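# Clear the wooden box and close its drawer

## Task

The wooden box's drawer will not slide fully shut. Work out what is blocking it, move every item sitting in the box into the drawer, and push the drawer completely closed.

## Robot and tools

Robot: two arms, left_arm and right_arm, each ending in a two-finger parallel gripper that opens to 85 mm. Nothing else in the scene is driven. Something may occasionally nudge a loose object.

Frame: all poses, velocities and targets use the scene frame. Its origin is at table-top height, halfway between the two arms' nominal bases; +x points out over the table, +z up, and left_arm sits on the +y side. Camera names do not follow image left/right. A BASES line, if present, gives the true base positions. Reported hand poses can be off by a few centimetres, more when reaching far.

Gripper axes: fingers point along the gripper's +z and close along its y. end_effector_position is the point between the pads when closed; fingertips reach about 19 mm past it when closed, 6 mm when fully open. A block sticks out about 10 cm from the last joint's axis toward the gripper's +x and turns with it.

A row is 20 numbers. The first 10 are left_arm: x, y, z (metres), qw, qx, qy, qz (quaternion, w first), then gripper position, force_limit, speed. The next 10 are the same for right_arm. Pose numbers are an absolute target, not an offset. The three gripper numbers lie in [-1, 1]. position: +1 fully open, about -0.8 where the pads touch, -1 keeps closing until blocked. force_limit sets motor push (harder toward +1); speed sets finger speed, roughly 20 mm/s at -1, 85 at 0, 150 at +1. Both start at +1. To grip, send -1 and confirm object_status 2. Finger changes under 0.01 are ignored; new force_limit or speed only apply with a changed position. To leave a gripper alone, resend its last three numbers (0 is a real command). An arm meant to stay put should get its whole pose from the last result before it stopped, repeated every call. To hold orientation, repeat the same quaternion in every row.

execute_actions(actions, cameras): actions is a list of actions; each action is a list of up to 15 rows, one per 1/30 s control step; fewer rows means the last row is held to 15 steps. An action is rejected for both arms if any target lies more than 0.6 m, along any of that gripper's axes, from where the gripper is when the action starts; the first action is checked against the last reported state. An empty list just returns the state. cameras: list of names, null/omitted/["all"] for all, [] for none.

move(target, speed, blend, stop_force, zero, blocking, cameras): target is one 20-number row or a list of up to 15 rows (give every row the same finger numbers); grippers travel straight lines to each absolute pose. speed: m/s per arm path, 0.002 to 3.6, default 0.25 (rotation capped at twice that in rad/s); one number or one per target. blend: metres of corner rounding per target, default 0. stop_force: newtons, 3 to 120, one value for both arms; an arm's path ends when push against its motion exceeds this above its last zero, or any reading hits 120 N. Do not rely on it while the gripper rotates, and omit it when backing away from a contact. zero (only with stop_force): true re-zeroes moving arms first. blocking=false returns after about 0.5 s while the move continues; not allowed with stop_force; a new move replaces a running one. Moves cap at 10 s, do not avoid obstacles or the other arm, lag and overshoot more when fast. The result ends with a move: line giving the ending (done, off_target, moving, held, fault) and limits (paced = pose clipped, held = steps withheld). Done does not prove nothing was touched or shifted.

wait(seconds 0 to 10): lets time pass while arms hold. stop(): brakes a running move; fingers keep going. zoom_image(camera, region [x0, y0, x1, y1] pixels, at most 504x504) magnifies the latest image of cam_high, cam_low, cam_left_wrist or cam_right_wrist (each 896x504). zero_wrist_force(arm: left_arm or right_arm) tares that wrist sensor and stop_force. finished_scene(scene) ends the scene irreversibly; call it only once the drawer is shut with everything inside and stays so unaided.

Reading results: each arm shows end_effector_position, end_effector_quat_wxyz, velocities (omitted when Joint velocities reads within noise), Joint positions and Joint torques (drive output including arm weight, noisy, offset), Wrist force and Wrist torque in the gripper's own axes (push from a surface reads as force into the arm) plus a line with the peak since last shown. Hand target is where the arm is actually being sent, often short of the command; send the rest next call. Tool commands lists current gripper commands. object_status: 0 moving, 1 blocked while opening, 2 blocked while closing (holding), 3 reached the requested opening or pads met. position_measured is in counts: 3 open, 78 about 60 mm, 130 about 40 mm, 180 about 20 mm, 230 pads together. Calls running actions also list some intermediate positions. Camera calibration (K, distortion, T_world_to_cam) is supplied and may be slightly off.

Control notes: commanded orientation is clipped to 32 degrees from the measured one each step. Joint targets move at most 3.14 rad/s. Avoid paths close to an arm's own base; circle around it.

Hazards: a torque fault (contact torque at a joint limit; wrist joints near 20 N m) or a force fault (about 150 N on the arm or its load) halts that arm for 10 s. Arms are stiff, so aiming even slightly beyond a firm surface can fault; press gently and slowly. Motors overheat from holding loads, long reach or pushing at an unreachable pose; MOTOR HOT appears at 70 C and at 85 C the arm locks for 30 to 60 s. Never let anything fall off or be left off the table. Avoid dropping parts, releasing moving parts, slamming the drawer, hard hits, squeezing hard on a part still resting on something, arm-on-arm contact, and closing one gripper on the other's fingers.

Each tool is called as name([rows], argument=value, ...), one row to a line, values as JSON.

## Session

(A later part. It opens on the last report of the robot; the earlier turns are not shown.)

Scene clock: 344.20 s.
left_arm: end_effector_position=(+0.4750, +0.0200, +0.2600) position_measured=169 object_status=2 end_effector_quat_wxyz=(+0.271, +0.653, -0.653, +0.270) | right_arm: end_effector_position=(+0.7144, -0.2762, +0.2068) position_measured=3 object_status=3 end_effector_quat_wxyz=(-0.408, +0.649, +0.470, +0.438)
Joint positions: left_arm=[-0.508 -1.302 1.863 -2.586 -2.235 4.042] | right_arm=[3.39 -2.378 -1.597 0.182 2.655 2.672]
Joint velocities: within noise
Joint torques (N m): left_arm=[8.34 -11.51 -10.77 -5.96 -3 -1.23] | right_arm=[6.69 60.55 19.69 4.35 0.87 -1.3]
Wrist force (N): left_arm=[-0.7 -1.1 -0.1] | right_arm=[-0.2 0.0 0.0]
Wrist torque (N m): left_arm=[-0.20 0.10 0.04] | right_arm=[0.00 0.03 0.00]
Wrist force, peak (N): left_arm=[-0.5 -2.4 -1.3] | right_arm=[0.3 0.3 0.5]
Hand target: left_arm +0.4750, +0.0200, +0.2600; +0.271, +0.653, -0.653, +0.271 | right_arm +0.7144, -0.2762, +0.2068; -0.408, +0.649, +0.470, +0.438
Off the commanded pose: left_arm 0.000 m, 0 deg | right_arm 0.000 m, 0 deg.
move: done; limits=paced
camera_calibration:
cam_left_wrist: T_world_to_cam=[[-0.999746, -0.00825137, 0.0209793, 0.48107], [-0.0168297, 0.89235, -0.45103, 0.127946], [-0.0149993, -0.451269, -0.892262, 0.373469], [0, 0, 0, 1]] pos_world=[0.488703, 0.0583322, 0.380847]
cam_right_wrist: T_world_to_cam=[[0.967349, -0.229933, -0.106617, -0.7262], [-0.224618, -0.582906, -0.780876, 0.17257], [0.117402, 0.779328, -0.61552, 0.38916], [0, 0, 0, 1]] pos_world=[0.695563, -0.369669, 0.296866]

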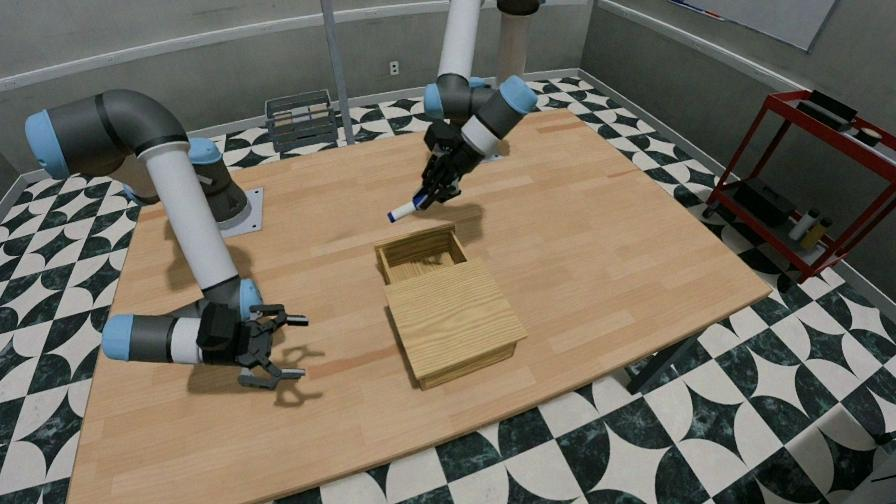

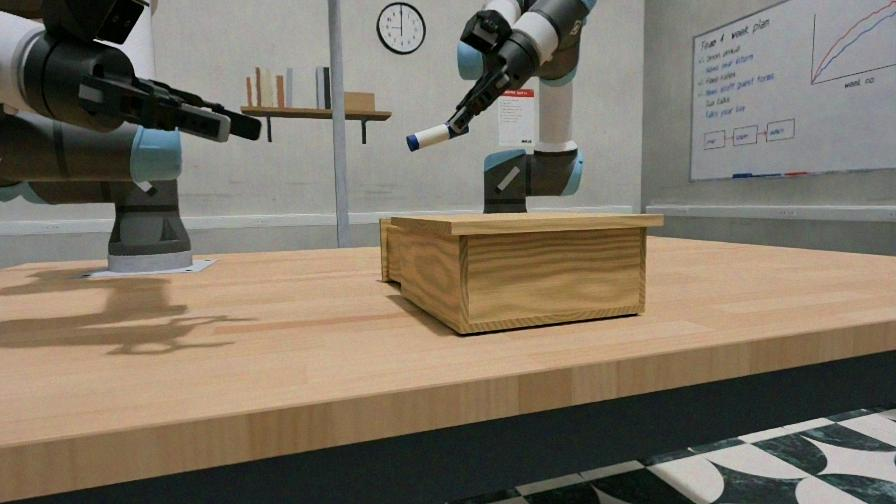

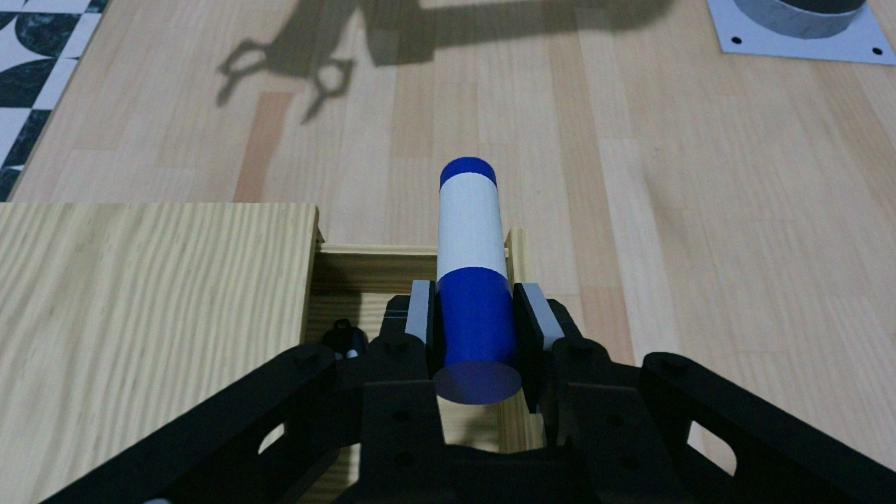

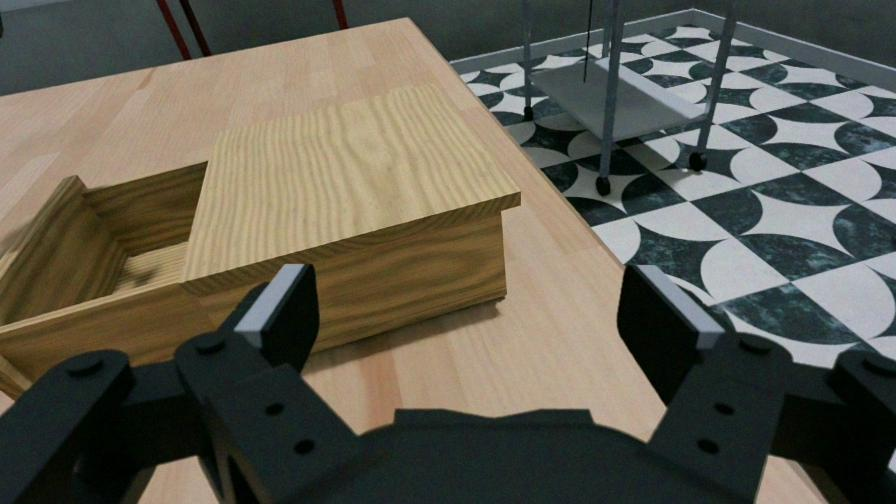

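move([
  [0.497,0.01,0.13,-0.2706,-0.6533,0.6533,-0.2706,-1,-0.9,-1,0.7144,-0.2762,0.2068,-0.408,0.649,0.470,0.438,1,1,1],
  [0.497,0.01,0.075,-0.2706,-0.6533,0.6533,-0.2706,-1,-0.9,-1,0.7144,-0.2762,0.2068,-0.408,0.649,0.470,0.438,1,1,1],
], speed=[0.2,0.06])

zoom_image(camera="cam_high", region=[340, 130, 560, 350])

Scene clock: 376.27 s.
left_arm: end_effector_position=(+0.4970, +0.0100, +0.0752) position_measured=169 object_status=2 end_effector_quat_wxyz=(+0.271, +0.653, -0.653, +0.271) | right_arm: end_effector_position=(+0.7144, -0.2762, +0.2068) position_measured=3 object_status=3 end_effector_quat_wxyz=(-0.408, +0.649, +0.470, +0.438)
Joint positions: left_arm=[-0.504 -0.937 1.919 -3.005 -2.237 4.046] | right_arm=[3.39 -2.378 -1.597 0.182 2.655 2.672]
Joint velocities: within noise
Joint torques (N m): left_arm=[2.39 -22.1 -6.48 -6.1 -3.03 -0.57] | right_arm=[7.32 59.61 20.47 4.51 1.04 -1.26]
Wrist force (N): left_arm=[-0.4 -0.9 -0.2] | right_arm=[0.1 0.0 0.2]
Wrist torque (N m): left_arm=[-0.20 0.01 0.05] | right_arm=[-0.01 -0.01 0.00]
Wrist force, peak (N): left_arm=[-1.4 -1.4 1.1] | right_arm=[0.1 0.2 0.5]
Hand target: left_arm +0.4970, +0.0100, +0.0750; +0.271, +0.653, -0.653, +0.271 | right_arm +0.7144, -0.2762, +0.2068; -0.408, +0.649, +0.470, +0.438
Off the commanded pose: left_arm 0.000 m, 0 deg | right_arm 0.000 m, 0 deg.
move: done
camera_calibration:
cam_left_wrist: T_world_to_cam=[[-0.999744, -0.00833598, 0.021026, 0.506855], [-0.0169296, 0.892248, -0.451227, 0.0539388], [-0.014999, -0.451468, -0.892161, 0.204296], [0, 0, 0, 1]] pos_world=[0.510703, 0.0483314, 0.195946]
cam_right_wrist: T_world_to_cam=[[0.967349, -0.229933, -0.106617, -0.7262], [-0.224618, -0.582906, -0.780876, 0.17257], [0.117402, 0.779328, -0.61552, 0.38916], [0, 0, 0, 1]] pos_world=[0.695563, -0.369669, 0.296866]

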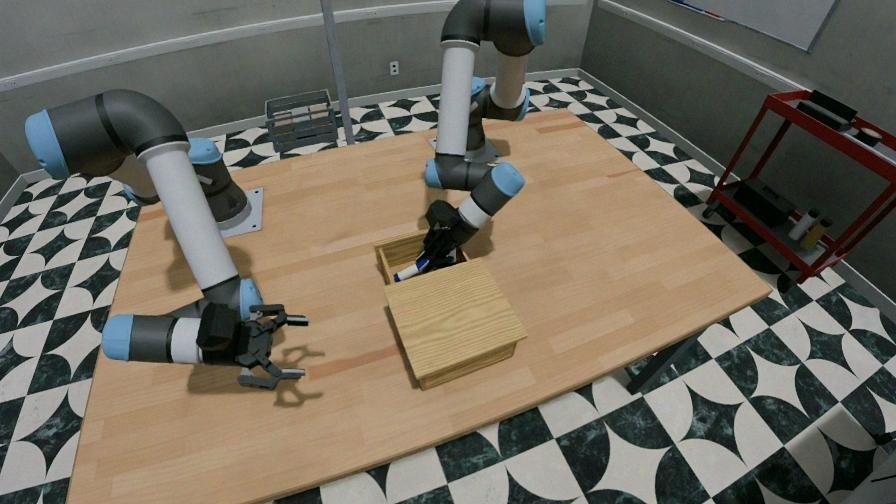

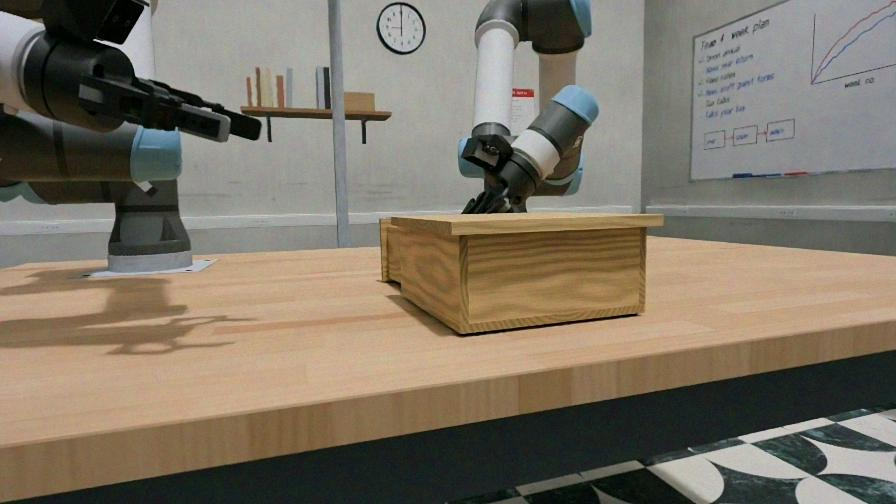

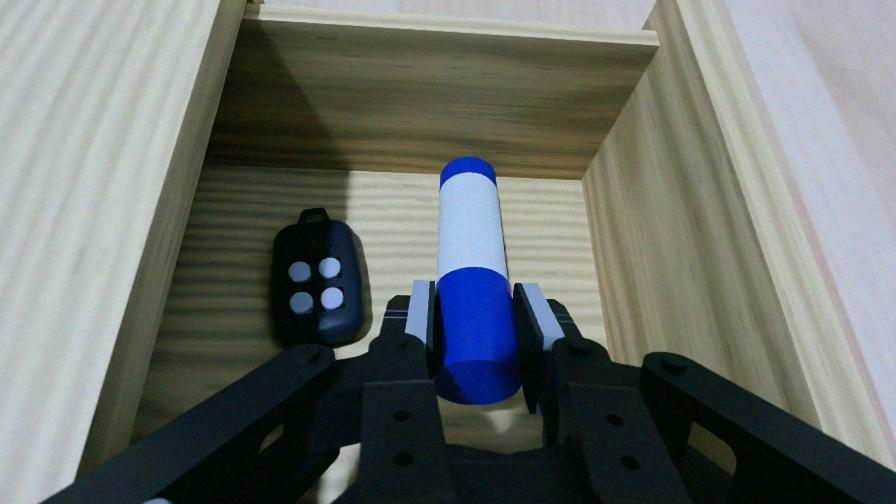

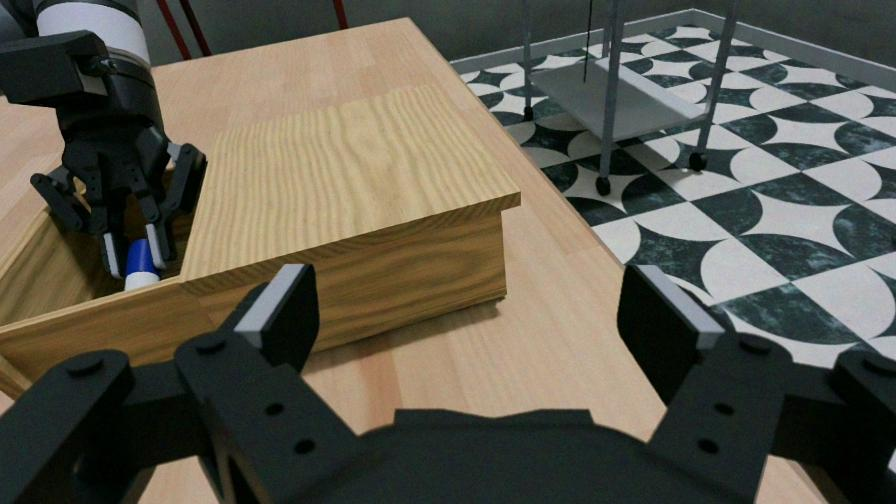

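Scaled by 2.291 from the camera's 896x504 image, which has a finer 1280x720 frame.

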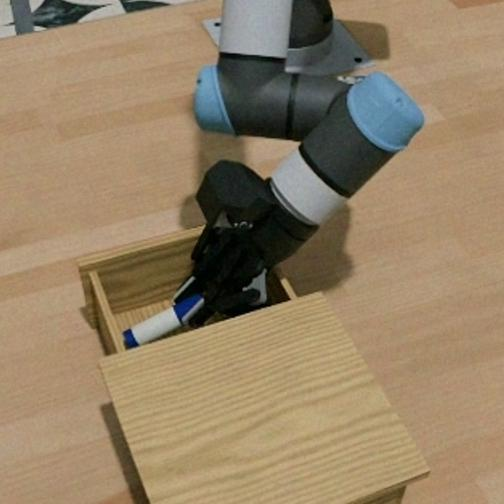

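move(target=[0.497,0.012,0.036,-0.2706,-0.6533,0.6533,-0.2706,-1,-0.9,-1,0.7144,-0.2762,0.2068,-0.408,0.649,0.470,0.438,1,1,1], speed=0.015, stop_force=6, cameras=["cam_left_wrist","cam_right_wrist"])

zoom_image(camera="cam_right_wrist", region=[0, 100, 250, 350])

Scene clock: 384.30 s.
left_arm: end_effector_position=(+0.4970, +0.0104, +0.0674) position_measured=169 object_status=2 end_effector_quat_wxyz=(+0.271, +0.653, -0.653, +0.271) | right_arm: end_effector_position=(+0.7144, -0.2762, +0.2068) position_measured=3 object_status=3 end_effector_quat_wxyz=(-0.408, +0.649, +0.470, +0.438)
Joint positions: left_arm=[-0.504 -0.921 1.92 -3.021 -2.237 4.047] | right_arm=[3.39 -2.378 -1.597 0.182 2.655 2.672]
Joint velocities: within noise
Joint torques (N m): left_arm=[-4.13 -56.83 -17.25 -0.28 0.92 -0.75] | right_arm=[6.84 58.55 21.54 4.4 1.11 -1.35]
Wrist force (N): left_arm=[2.6 -3.9 -2.5] | right_arm=[0.0 0.2 0.0]
Wrist torque (N m): left_arm=[-0.46 0.08 -0.02] | right_arm=[0.03 -0.01 0.00]
Wrist force, peak (N): left_arm=[5.1 -2.8 -7.7] | right_arm=[-0.1 0.4 0.3]
Hand target: left_arm +0.4970, +0.0104, +0.0674; +0.271, +0.653, -0.653, +0.271 | right_arm +0.7144, -0.2762, +0.2068; -0.408, +0.649, +0.470, +0.438
Off the commanded pose: left_arm 0.031 m, 0 deg | right_arm 0.000 m, 0 deg.
move: contact (left_arm)
camera_calibration:
cam_left_wrist: T_world_to_cam=[[-0.999746, -0.00824582, 0.0209842, 0.506925], [-0.0168323, 0.892188, -0.45135, 0.0500826], [-0.0150001, -0.451588, -0.8921, 0.1976], [0, 0, 0, 1]] pos_world=[0.510603, 0.0487305, 0.188246]
cam_right_wrist: T_world_to_cam=[[0.967349, -0.229933, -0.106617, -0.7262], [-0.224618, -0.582906, -0.780876, 0.17257], [0.117402, 0.779328, -0.61552, 0.38916], [0, 0, 0, 1]] pos_world=[0.695563, -0.369669, 0.296866]
Images, in order (width x height): cam_left_wrist 896x504, cam_right_wrist 896x504.

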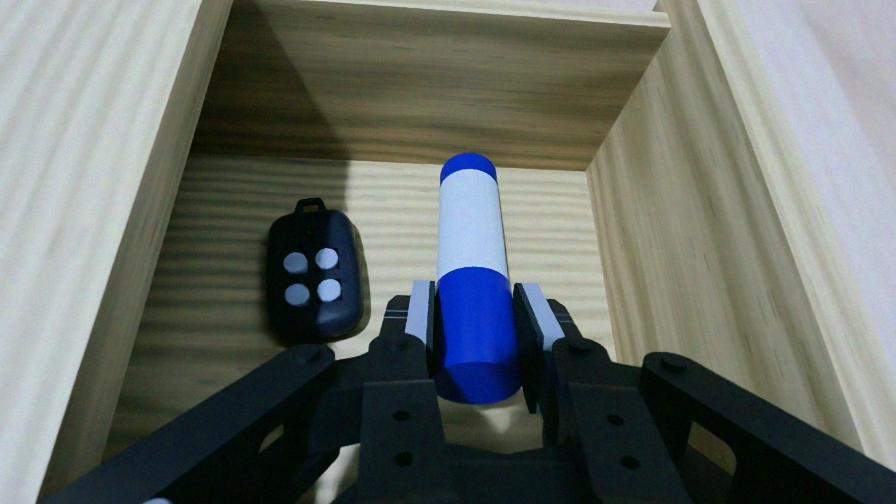

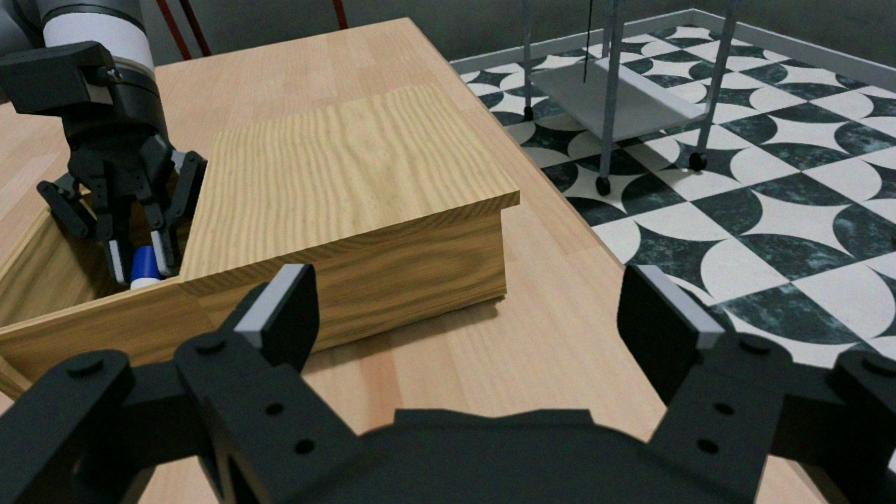

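Scaled by 2.016 from the camera's 896x504 image, which has a finer 1280x720 frame.

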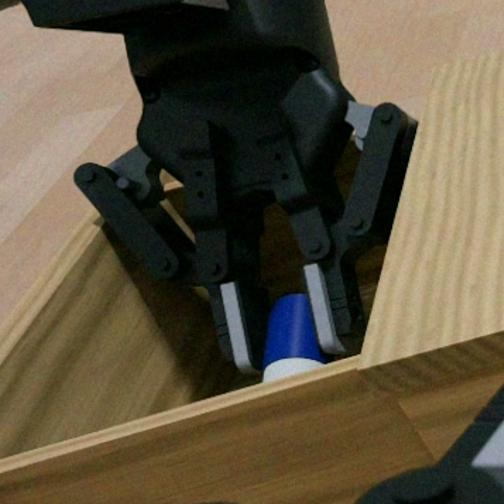

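move([
  [0.497,0.0104,0.078,-0.2706,-0.6533,0.6533,-0.2706,-1,-0.9,-1,0.7144,-0.2762,0.2068,-0.408,0.649,0.470,0.438,1,1,1],
  [0.5065,0.012,0.078,-0.2706,-0.6533,0.6533,-0.2706,-1,-0.9,-1,0.7144,-0.2762,0.2068,-0.408,0.649,0.470,0.438,1,1,1],
], speed=0.05, cameras=[])

move(target=[0.5065,0.014,0.036,-0.2706,-0.6533,0.6533,-0.2706,-1,-0.9,-1,0.7144,-0.2762,0.2068,-0.408,0.649,0.470,0.438,1,1,1], speed=0.015, stop_force=5, cameras=["cam_left_wrist","cam_right_wrist"])

zoom_image(camera="cam_right_wrist", region=[0, 100, 250, 350])

Scene clock: 420.87 s.
left_arm: end_effector_position=(+0.5064, +0.0120, +0.0780) position_measured=169 object_status=2 end_effector_quat_wxyz=(+0.271, +0.653, -0.653, +0.271) | right_arm: end_effector_position=(+0.7144, -0.2762, +0.2068) position_measured=3 object_status=3 end_effector_quat_wxyz=(-0.408, +0.649, +0.470, +0.438)
Joint positions: left_arm=[-0.493 -0.933 1.893 -2.976 -2.242 4.059] | right_arm=[3.39 -2.378 -1.597 0.182 2.655 2.672]
Joint velocities: within noise
Joint torques (N m): left_arm=[10.63 -18.55 -27.66 -1.41 -1.65 1.7] | right_arm=[6.84 57.95 22.25 4.49 1.38 -1.25]
Wrist force (N): left_arm=[-0.1 6.7 -2.0] | right_arm=[0.3 0.1 0.0]
Wrist torque (N m): left_arm=[0.43 0.01 -0.01] | right_arm=[0.01 -0.04 0.01]
Wrist force, peak (N): left_arm=[-0.1 7.3 -1.6] | right_arm=[0.4 0.0 0.1]
Hand target: left_arm +0.5065, +0.0120, +0.0780; +0.271, +0.653, -0.653, +0.271 | right_arm +0.7144, -0.2762, +0.2068; -0.408, +0.649, +0.470, +0.438
Off the commanded pose: left_arm 0.000 m, 0 deg | right_arm 0.000 m, 0 deg.
move: done
No camera images: "cameras" was empty.

Scene clock: 422.13 s.
left_arm: end_effector_position=(+0.5064, +0.0120, +0.0775) position_measured=169 object_status=2 end_effector_quat_wxyz=(+0.271, +0.653, -0.653, +0.270) | right_arm: end_effector_position=(+0.7144, -0.2762, +0.2068) position_measured=3 object_status=3 end_effector_quat_wxyz=(-0.408, +0.649, +0.470, +0.438)
Joint positions: left_arm=[-0.493 -0.932 1.893 -2.976 -2.242 4.059] | right_arm=[3.39 -2.378 -1.597 0.182 2.655 2.672]
Joint velocities: within noise
Joint torques (N m): left_arm=[-3.85 -56.75 -22.93 -1 1.26 -0.9] | right_arm=[6.46 58.13 22.69 4.41 1.32 -1.25]
Wrist force (N): left_arm=[2.1 9.4 -6.5] | right_arm=[0.2 0.2 0.0]
Wrist torque (N m): left_arm=[0.86 -0.19 0.09] | right_arm=[0.04 -0.03 0.00]
Wrist force, peak (N): left_arm=[4.3 10.6 -9.5] | right_arm=[0.3 0.2 0.2]
Hand target: left_arm +0.5064, +0.0120, +0.0775; +0.271, +0.653, -0.653, +0.270 | right_arm +0.7144, -0.2762, +0.2068; -0.408, +0.649, +0.470, +0.438
Off the commanded pose: left_arm 0.042 m, 0 deg | right_arm 0.000 m, 0 deg.
move: contact (left_arm)
camera_calibration:
cam_left_wrist: T_world_to_cam=[[-0.999738, -0.00829455, 0.02134, 0.51615], [-0.017033, 0.89229, -0.451141, 0.0534302], [-0.0152995, -0.451386, -0.892198, 0.20764], [0, 0, 0, 1]] pos_world=[0.520101, 0.0503317, 0.198346]
cam_right_wrist: T_world_to_cam=[[0.967349, -0.229933, -0.106617, -0.7262], [-0.224618, -0.582906, -0.780876, 0.17257], [0.117402, 0.779328, -0.61552, 0.38916], [0, 0, 0, 1]] pos_world=[0.695563, -0.369669, 0.296866]
Images, in order (width x height): cam_left_wrist 896x504, cam_right_wrist 896x504.

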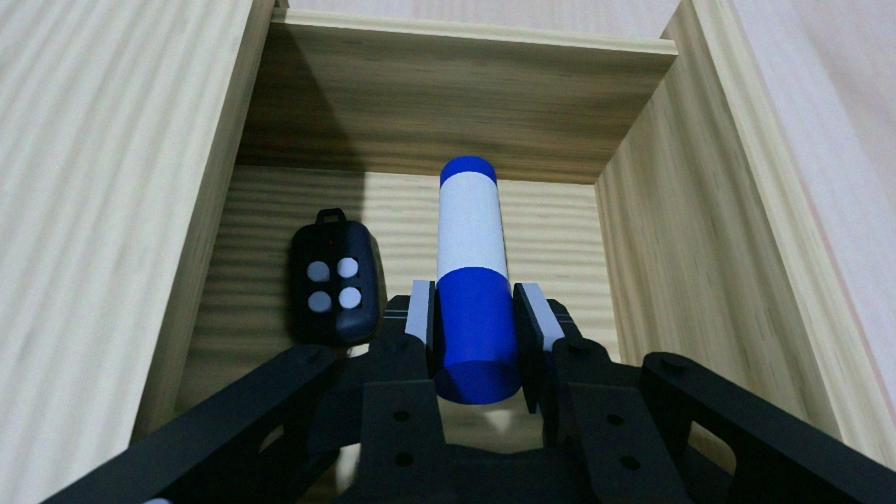

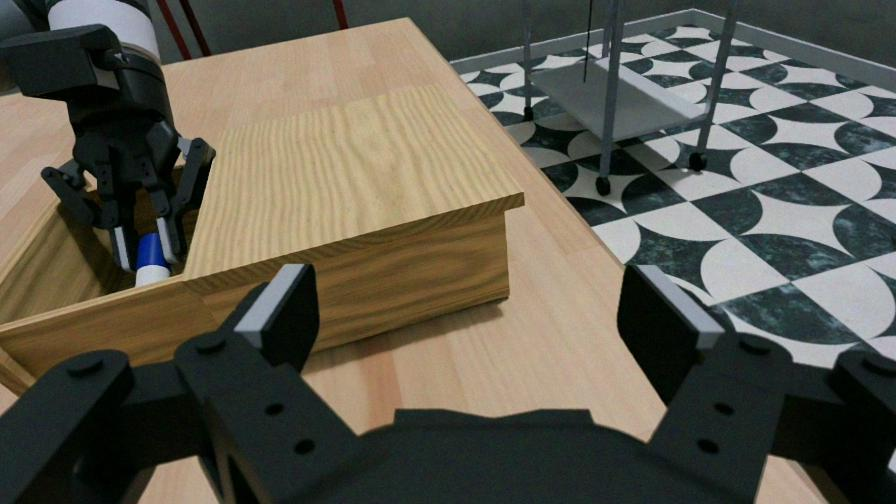

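Scaled by 2.016 from the camera's 896x504 image, which has a finer 1280x720 frame.

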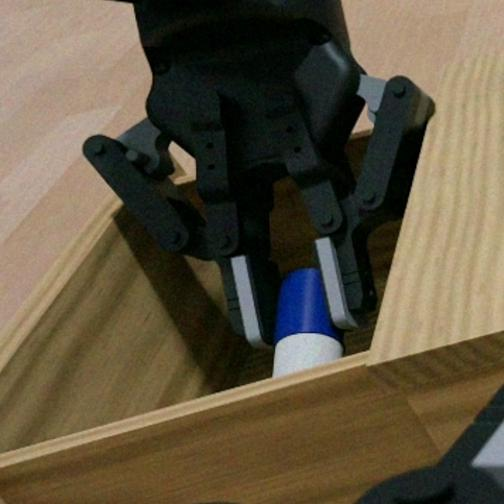

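move([
  [0.5045,0.010,0.115,-0.2706,-0.6533,0.6533,-0.2706,-1,-0.9,-1,0.7144,-0.2762,0.2068,-0.408,0.649,0.470,0.438,1,1,1],
  [0.503,0.0,0.125,-0.1228,-0.6964,0.6964,-0.1228,-1,-0.9,-1,0.7144,-0.2762,0.2068,-0.408,0.649,0.470,0.438,1,1,1],
], speed=0.1, cameras=["cam_left_wrist"])

move(target=[0.503,0.0,0.06,-0.1228,-0.6964,0.6964,-0.1228,-1,-0.9,-1,0.7144,-0.2762,0.2068,-0.408,0.649,0.470,0.438,1,1,1], speed=0.015, stop_force=5, cameras=["cam_left_wrist","cam_right_wrist"])

zoom_image(camera="cam_right_wrist", region=[0, 100, 250, 350])

Scene clock: 472.03 s.
left_arm: end_effector_position=(+0.5030, +0.0000, +0.1250) position_measured=169 object_status=2 end_effector_quat_wxyz=(+0.123, +0.696, -0.696, +0.123) | right_arm: end_effector_position=(+0.7144, -0.2762, +0.2068) position_measured=3 object_status=3 end_effector_quat_wxyz=(-0.408, +0.649, +0.470, +0.438)
Joint positions: left_arm=[-0.648 -1.11 1.746 -2.423 -1.847 4.031] | right_arm=[3.39 -2.378 -1.597 0.182 2.655 2.672]
Joint velocities: within noise
Joint torques (N m): left_arm=[-6.22 -57.14 -30.02 -0.86 1.18 -1.22] | right_arm=[6.96 57.1 23.3 4.44 1.53 -1.18]
Wrist force (N): left_arm=[-0.1 -0.1 0.7] | right_arm=[0.2 0.1 0.2]
Wrist torque (N m): left_arm=[0.00 0.07 -0.01] | right_arm=[0.02 -0.03 -0.01]
Wrist force, peak (N): left_arm=[2.0 9.6 -6.5] | right_arm=[0.2 0.0 0.5]
Hand target: left_arm +0.5030, +0.0000, +0.1250; +0.123, +0.696, -0.696, +0.123 | right_arm +0.7144, -0.2762, +0.2068; -0.408, +0.649, +0.470, +0.438
Off the commanded pose: left_arm 0.000 m, 0 deg | right_arm 0.000 m, 0 deg.
move: done
camera_calibration:
cam_left_wrist: T_world_to_cam=[[-0.999747, -0.016338, 0.0154372, 0.512336], [-0.01683, 0.999337, -0.0322997, 0.0330763], [-0.0148992, -0.0325513, -0.999359, 0.257745], [0, 0, 0, 1]] pos_world=[0.516603, -0.0162939, 0.250739]
Images, in order (width x height): cam_left_wrist 896x504.

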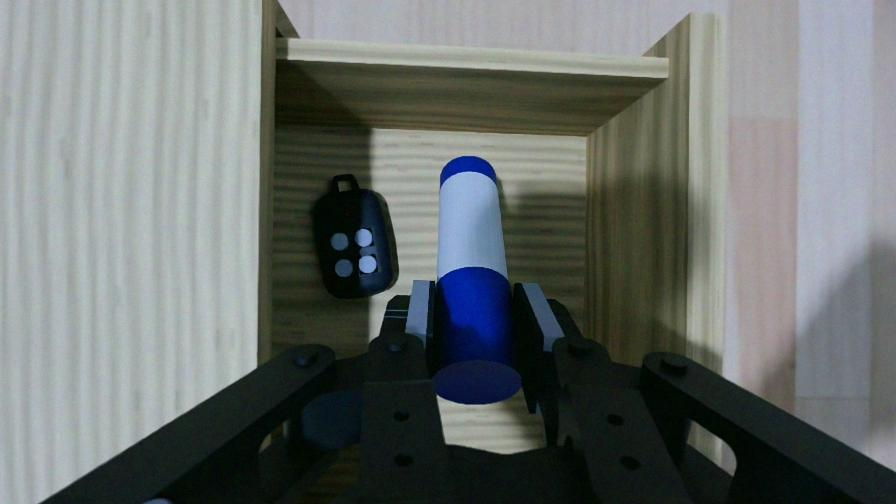

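Scene clock: 475.37 s.
left_arm: end_effector_position=(+0.5030, +0.0000, +0.0949) position_measured=169 object_status=2 end_effector_quat_wxyz=(+0.123, +0.696, -0.696, +0.123) | right_arm: end_effector_position=(+0.7144, -0.2762, +0.2068) position_measured=3 object_status=3 end_effector_quat_wxyz=(-0.408, +0.649, +0.470, +0.438)
Joint positions: left_arm=[-0.648 -1.066 1.77 -2.492 -1.846 4.031] | right_arm=[3.39 -2.378 -1.597 0.182 2.655 2.672]
Joint velocities: within noise
Joint torques (N m): left_arm=[-6.8 -56.11 -25.61 -0.43 0.91 -1.04] | right_arm=[5.99 56.49 24.75 4.46 1.58 -1.12]
Wrist force (N): left_arm=[0.6 -0.2 -4.1] | right_arm=[0.2 0.2 0.0]
Wrist torque (N m): left_arm=[-0.02 0.24 0.01] | right_arm=[0.04 -0.02 0.00]
Wrist force, peak (N): left_arm=[-0.1 0.2 -6.5] | right_arm=[0.2 0.1 0.5]
Hand target: left_arm +0.5030, +0.0000, +0.0949; +0.123, +0.696, -0.696, +0.123 | right_arm +0.7144, -0.2762, +0.2068; -0.408, +0.649, +0.470, +0.438
Off the commanded pose: left_arm 0.035 m, 0 deg | right_arm 0.000 m, 0 deg.
move: contact (left_arm)
camera_calibration:
cam_left_wrist: T_world_to_cam=[[-0.999747, -0.0163428, 0.0154325, 0.512902], [-0.0168302, 0.999346, -0.0319999, 0.0320389], [-0.0148994, -0.0322516, -0.999369, 0.227674], [0, 0, 0, 1]] pos_world=[0.516703, -0.0162928, 0.220641]
cam_right_wrist: T_world_to_cam=[[0.967349, -0.229933, -0.106617, -0.7262], [-0.224618, -0.582906, -0.780876, 0.17257], [0.117402, 0.779328, -0.61552, 0.38916], [0, 0, 0, 1]] pos_world=[0.695563, -0.369669, 0.296866]
Images, in order (width x height): cam_left_wrist 896x504, cam_right_wrist 896x504.

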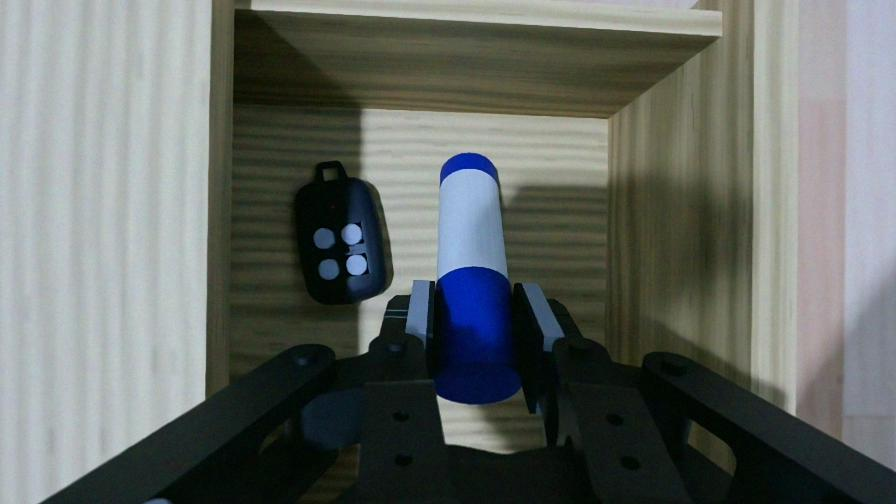

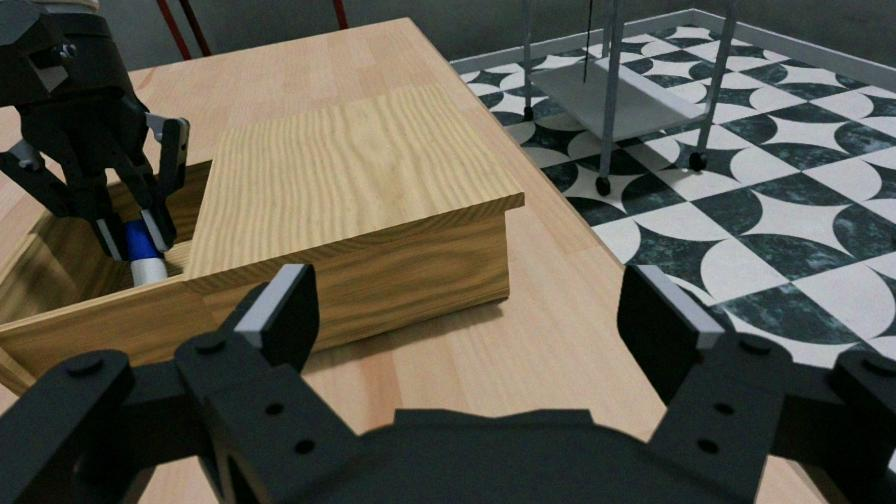

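Scaled by 2.016 from the camera's 896x504 image, which has a finer 1280x720 frame.

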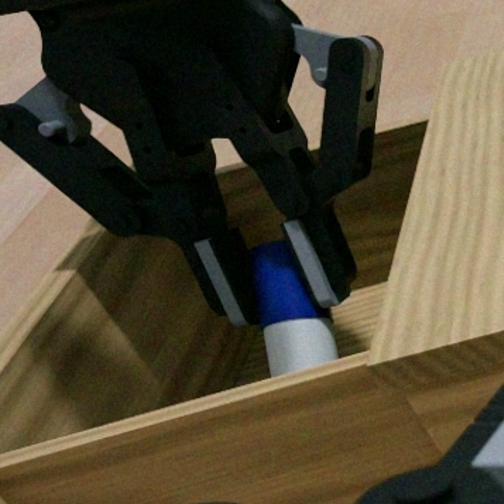

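move([
  [0.503,0.010,0.079,-0.1228,-0.6964,0.6964,-0.1228,-1,-0.9,-1,0.7144,-0.2762,0.2068,-0.408,0.649,0.470,0.438,1,1,1],
  [0.503,0.016,0.064,-0.1228,-0.6964,0.6964,-0.1228,-1,-0.9,-1,0.7144,-0.2762,0.2068,-0.408,0.649,0.470,0.438,1,1,1],
], speed=0.015, stop_force=15, cameras=["cam_left_wrist","cam_right_wrist"])

zoom_image(camera="cam_right_wrist", region=[0, 100, 250, 350])

Scene clock: 488.93 s.
left_arm: end_effector_position=(+0.5030, +0.0160, +0.0640) position_measured=169 object_status=2 end_effector_quat_wxyz=(+0.123, +0.696, -0.696, +0.123) | right_arm: end_effector_position=(+0.7144, -0.2762, +0.2068) position_measured=3 object_status=3 end_effector_quat_wxyz=(-0.408, +0.649, +0.470, +0.438)
Joint positions: left_arm=[-0.627 -1.028 1.81 -2.564 -1.851 4.053] | right_arm=[3.39 -2.378 -1.597 0.182 2.655 2.672]
Joint velocities: within noise
Joint torques (N m): left_arm=[6.12 -17.03 -9.23 -5.64 -1.96 1.18] | right_arm=[6.78 55.56 25.67 4.38 1.89 -1.11]
Wrist force (N): left_arm=[0.1 0.2 -2.8] | right_arm=[0.1 0.1 0.0]
Wrist torque (N m): left_arm=[-0.04 0.21 0.05] | right_arm=[0.03 -0.01 0.00]
Wrist force, peak (N): left_arm=[-0.2 -1.0 -6.7] | right_arm=[0.1 0.0 0.5]
Hand target: left_arm +0.5030, +0.0160, +0.0640; +0.123, +0.696, -0.696, +0.123 | right_arm +0.7144, -0.2762, +0.2068; -0.408, +0.649, +0.470, +0.438
Off the commanded pose: left_arm 0.000 m, 0 deg | right_arm 0.000 m, 0 deg.
move: done
camera_calibration:
cam_left_wrist: T_world_to_cam=[[-0.999746, -0.0163419, 0.0155324, 0.513621], [-0.0168325, 0.999346, -0.0319982, 0.0150582], [-0.0149994, -0.0322515, -0.999367, 0.197261], [0, 0, 0, 1]] pos_world=[0.516703, -0.00029285, 0.18964]
cam_right_wrist: T_world_to_cam=[[0.967349, -0.229933, -0.106617, -0.7262], [-0.224618, -0.582906, -0.780876, 0.17257], [0.117402, 0.779328, -0.61552, 0.38916], [0, 0, 0, 1]] pos_world=[0.695563, -0.369669, 0.296866]
Images, in order (width x height): cam_left_wrist 896x504, cam_right_wrist 896x504.

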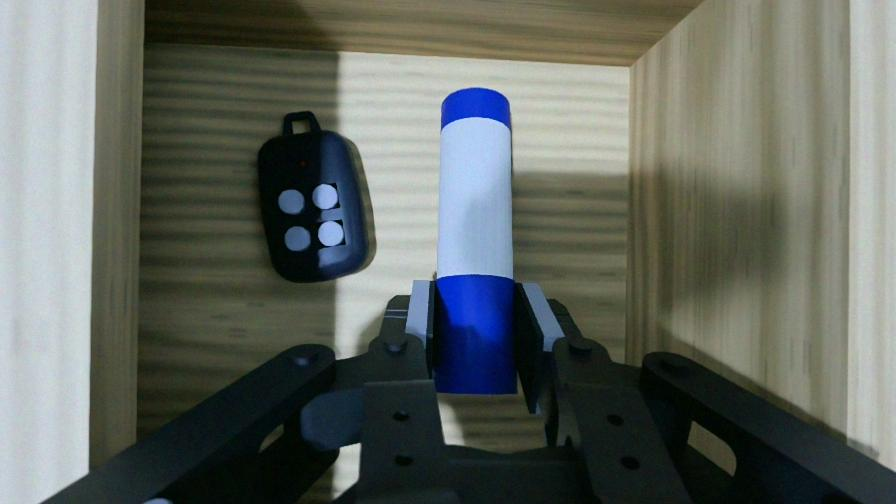

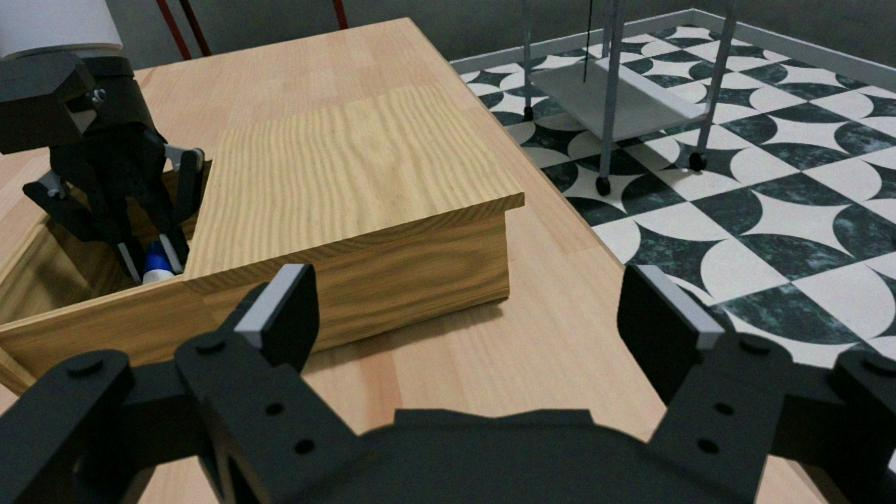

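Scaled by 2.016 from the camera's 896x504 image, which has a finer 1280x720 frame.

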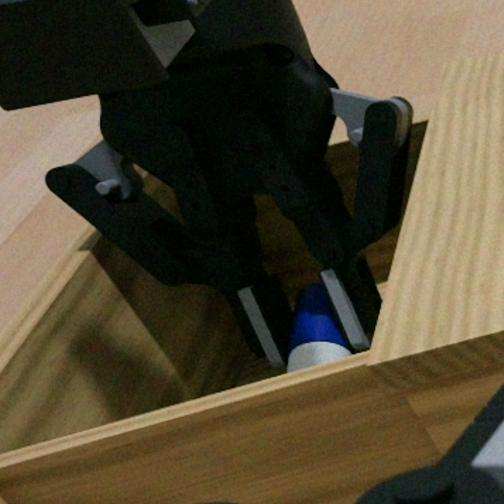

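move(target=[0.503,0.018,0.044,-0.1228,-0.6964,0.6964,-0.1228,-1,-0.9,-1,0.7144,-0.2762,0.2068,-0.408,0.649,0.470,0.438,1,1,1], speed=0.012, stop_force=10, cameras=["cam_left_wrist","cam_right_wrist"])

Scene clock: 497.23 s.
left_arm: end_effector_position=(+0.5030, +0.0177, +0.0471) position_measured=169 object_status=2 end_effector_quat_wxyz=(+0.123, +0.696, -0.696, +0.123) | right_arm: end_effector_position=(+0.7144, -0.2762, +0.2068) position_measured=3 object_status=3 end_effector_quat_wxyz=(-0.408, +0.649, +0.470, +0.438)
Joint positions: left_arm=[-0.625 -1 1.82 -2.602 -1.851 4.055] | right_arm=[3.39 -2.378 -1.597 0.182 2.655 2.672]
Joint velocities: within noise
Joint torques (N m): left_arm=[-6.19 -53.09 -20.53 0.27 0.85 -0.54] | right_arm=[6.79 55 26.55 4.29 2 -0.93]
Wrist force (N): left_arm=[2.9 -1.3 -9.5] | right_arm=[0.0 0.0 0.0]
Wrist torque (N m): left_arm=[-0.04 0.15 0.05] | right_arm=[0.00 0.00 0.00]
Wrist force, peak (N): left_arm=[1.0 3.6 -19.5] | right_arm=[0.1 -0.2 0.5]
Hand target: left_arm +0.5030, +0.0177, +0.0471; +0.123, +0.696, -0.696, +0.123 | right_arm +0.7144, -0.2762, +0.2068; -0.408, +0.649, +0.470, +0.438
Off the commanded pose: left_arm 0.003 m, 0 deg | right_arm 0.000 m, 0 deg.
move: contact (left_arm)
camera_calibration:
cam_left_wrist: T_world_to_cam=[[-0.999746, -0.0163403, 0.015534, 0.513811], [-0.0168325, 0.999343, -0.0320981, 0.0128344], [-0.0149993, -0.0323514, -0.999364, 0.180424], [0, 0, 0, 1]] pos_world=[0.516603, 0.00140681, 0.17274]
cam_right_wrist: T_world_to_cam=[[0.967349, -0.229933, -0.106617, -0.7262], [-0.224618, -0.582906, -0.780876, 0.17257], [0.117402, 0.779328, -0.61552, 0.38916], [0, 0, 0, 1]] pos_world=[0.695563, -0.369669, 0.296866]
Images, in order (width x height): cam_left_wrist 896x504, cam_right_wrist 896x504.

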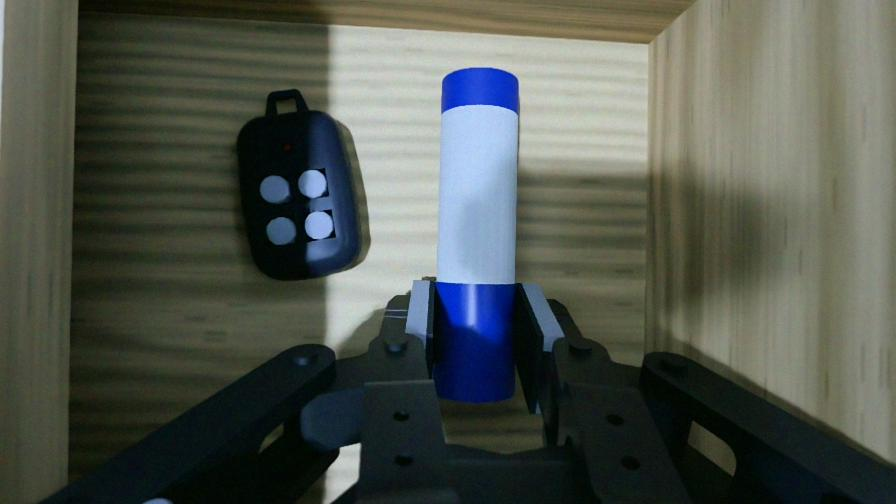

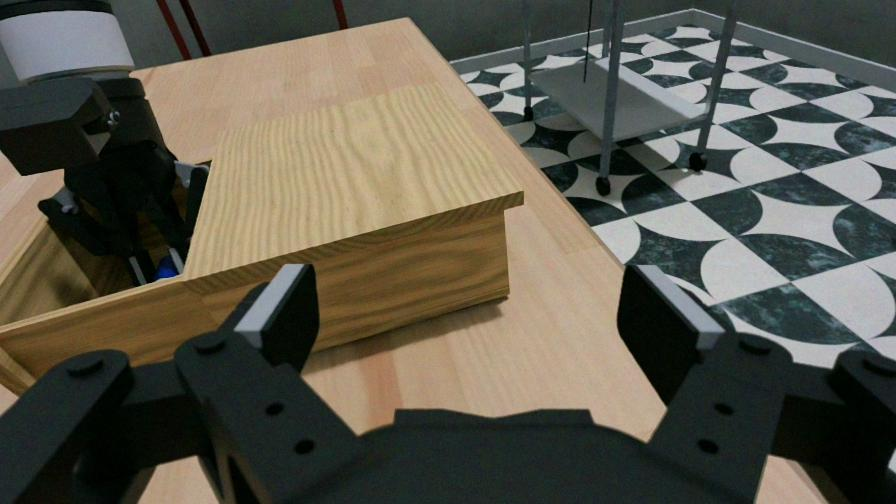

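move([
  [0.503,0.0177,0.050,-0.1228,-0.6964,0.6964,-0.1228,-1,-0.9,-1,0.7144,-0.2762,0.2068,-0.408,0.649,0.470,0.438,1,1,1],
], speed=0.03, cameras=[])

move([
  [0.503,0.0177,0.050,-0.1228,-0.6964,0.6964,-0.1228,-0.2,-0.9,-1,0.7144,-0.2762,0.2068,-0.408,0.649,0.470,0.438,1,1,1],
  [0.502,0.03,0.085,-0.1228,-0.6964,0.6964,-0.1228,-0.2,-0.9,-1,0.7144,-0.2762,0.2068,-0.408,0.649,0.470,0.438,1,1,1],
  [0.45,0.05,0.22,-0.1228,-0.6964,0.6964,-0.1228,-0.2,-0.9,-1,0.7144,-0.2762,0.2068,-0.408,0.649,0.470,0.438,1,1,1],
], speed=[0.05,0.05,0.2])

Scene clock: 508.80 s.
left_arm: end_effector_position=(+0.5030, +0.0177, +0.0498) position_measured=169 object_status=2 end_effector_quat_wxyz=(+0.123, +0.696, -0.696, +0.123) | right_arm: end_effector_position=(+0.7144, -0.2762, +0.2068) position_measured=3 object_status=3 end_effector_quat_wxyz=(-0.408, +0.649, +0.470, +0.438)
Joint positions: left_arm=[-0.625 -1.005 1.819 -2.596 -1.851 4.055] | right_arm=[3.39 -2.378 -1.597 0.182 2.655 2.672]
Joint velocities: within noise
Joint torques (N m): left_arm=[-3.9 -60.53 -27.49 -1.33 0.94 -0.6] | right_arm=[6.65 54.89 27.04 4.33 2.22 -0.92]
Wrist force (N): left_arm=[0.2 -0.5 0.1] | right_arm=[0.0 0.1 0.2]
Wrist torque (N m): left_arm=[-0.09 0.05 0.04] | right_arm=[0.02 -0.01 0.00]
Wrist force, peak (N): left_arm=[2.7 -1.0 -9.8] | right_arm=[0.0 0.5 0.1]
Hand target: left_arm +0.5030, +0.0177, +0.0500; +0.123, +0.696, -0.696, +0.123 | right_arm +0.7144, -0.2762, +0.2068; -0.408, +0.649, +0.470, +0.438
Off the commanded pose: left_arm 0.000 m, 0 deg | right_arm 0.000 m, 0 deg.
move: done
No camera images: "cameras" was empty.

Scene clock: 511.60 s.
left_arm: end_effector_position=(+0.4501, +0.0500, +0.2198) position_measured=154 object_status=3 end_effector_quat_wxyz=(+0.123, +0.696, -0.696, +0.123) | right_arm: end_effector_position=(+0.7144, -0.2762, +0.2068) position_measured=3 object_status=3 end_effector_quat_wxyz=(-0.408, +0.649, +0.470, +0.438)
Joint positions: left_arm=[-0.634 -1.376 1.834 -2.243 -1.849 4.046] | right_arm=[3.39 -2.378 -1.597 0.182 2.655 2.672]
Joint velocities: within noise
Joint torques (N m): left_arm=[-7.24 -46.8 -32.73 -0.68 0.79 -0.98] | right_arm=[6.17 53.67 28.11 4.38 2.24 -0.78]
Wrist force (N): left_arm=[0.3 -0.4 -0.1] | right_arm=[0.2 0.0 0.1]
Wrist torque (N m): left_arm=[-0.07 0.04 0.01] | right_arm=[0.00 -0.03 0.00]
Wrist force, peak (N): left_arm=[0.7 0.1 -1.4] | right_arm=[-0.1 0.1 0.4]
Hand target: left_arm +0.4500, +0.0500, +0.2200; +0.123, +0.696, -0.696, +0.123 | right_arm +0.7144, -0.2762, +0.2068; -0.408, +0.649, +0.470, +0.438
Off the commanded pose: left_arm 0.000 m, 0 deg | right_arm 0.000 m, 0 deg.
move: done
camera_calibration:
cam_left_wrist: T_world_to_cam=[[-0.999747, -0.0163428, 0.0154325, 0.458805], [-0.0168302, 0.999346, -0.0319999, -0.0148236], [-0.0148994, -0.0322516, -0.999369, 0.353318], [0, 0, 0, 1]] pos_world=[0.463703, 0.0337072, 0.345541]
cam_right_wrist: T_world_to_cam=[[0.967349, -0.229933, -0.106617, -0.7262], [-0.224618, -0.582906, -0.780876, 0.17257], [0.117402, 0.779328, -0.61552, 0.38916], [0, 0, 0, 1]] pos_world=[0.695563, -0.369669, 0.296866]

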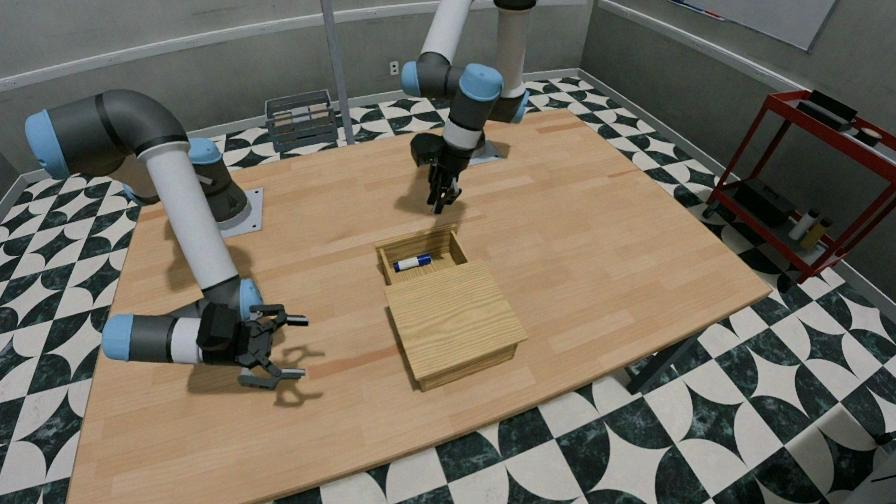

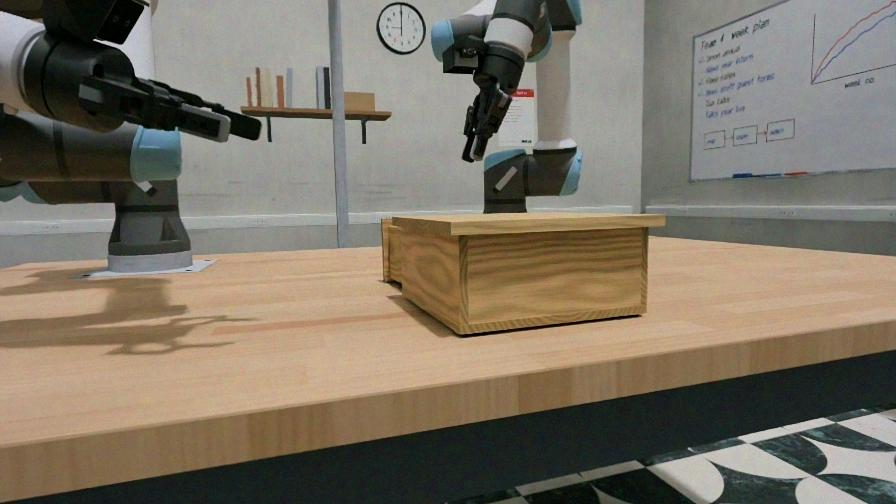

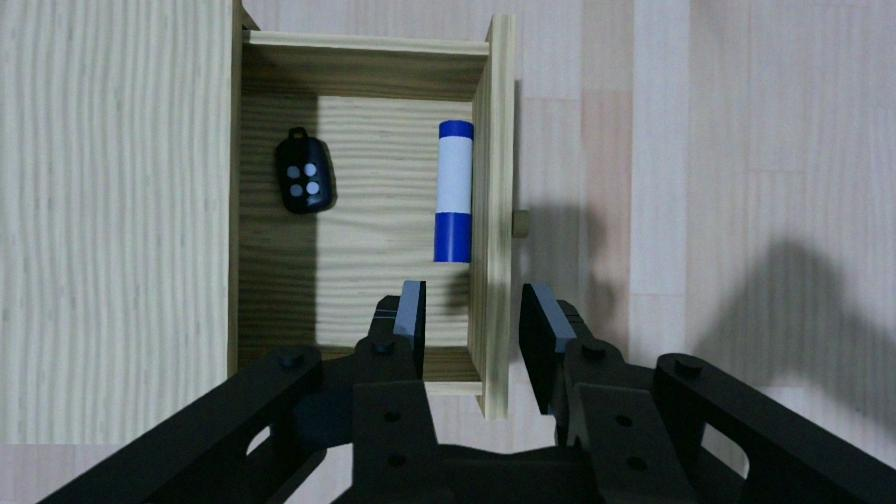

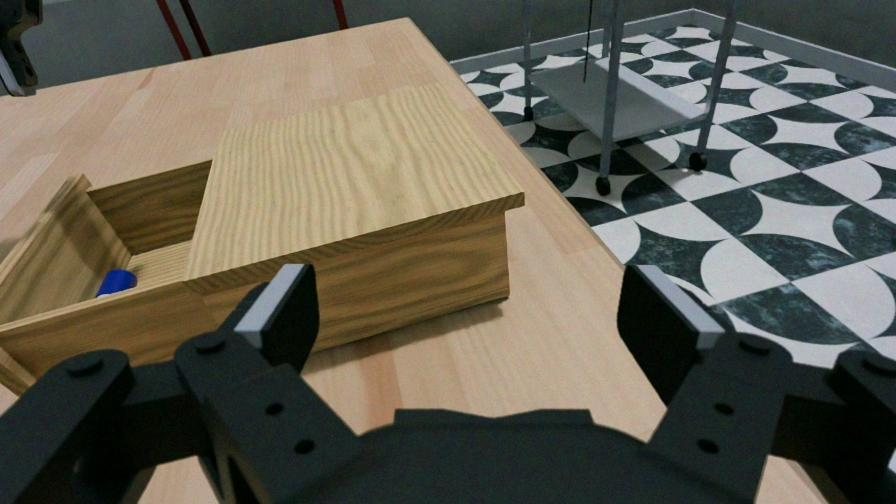

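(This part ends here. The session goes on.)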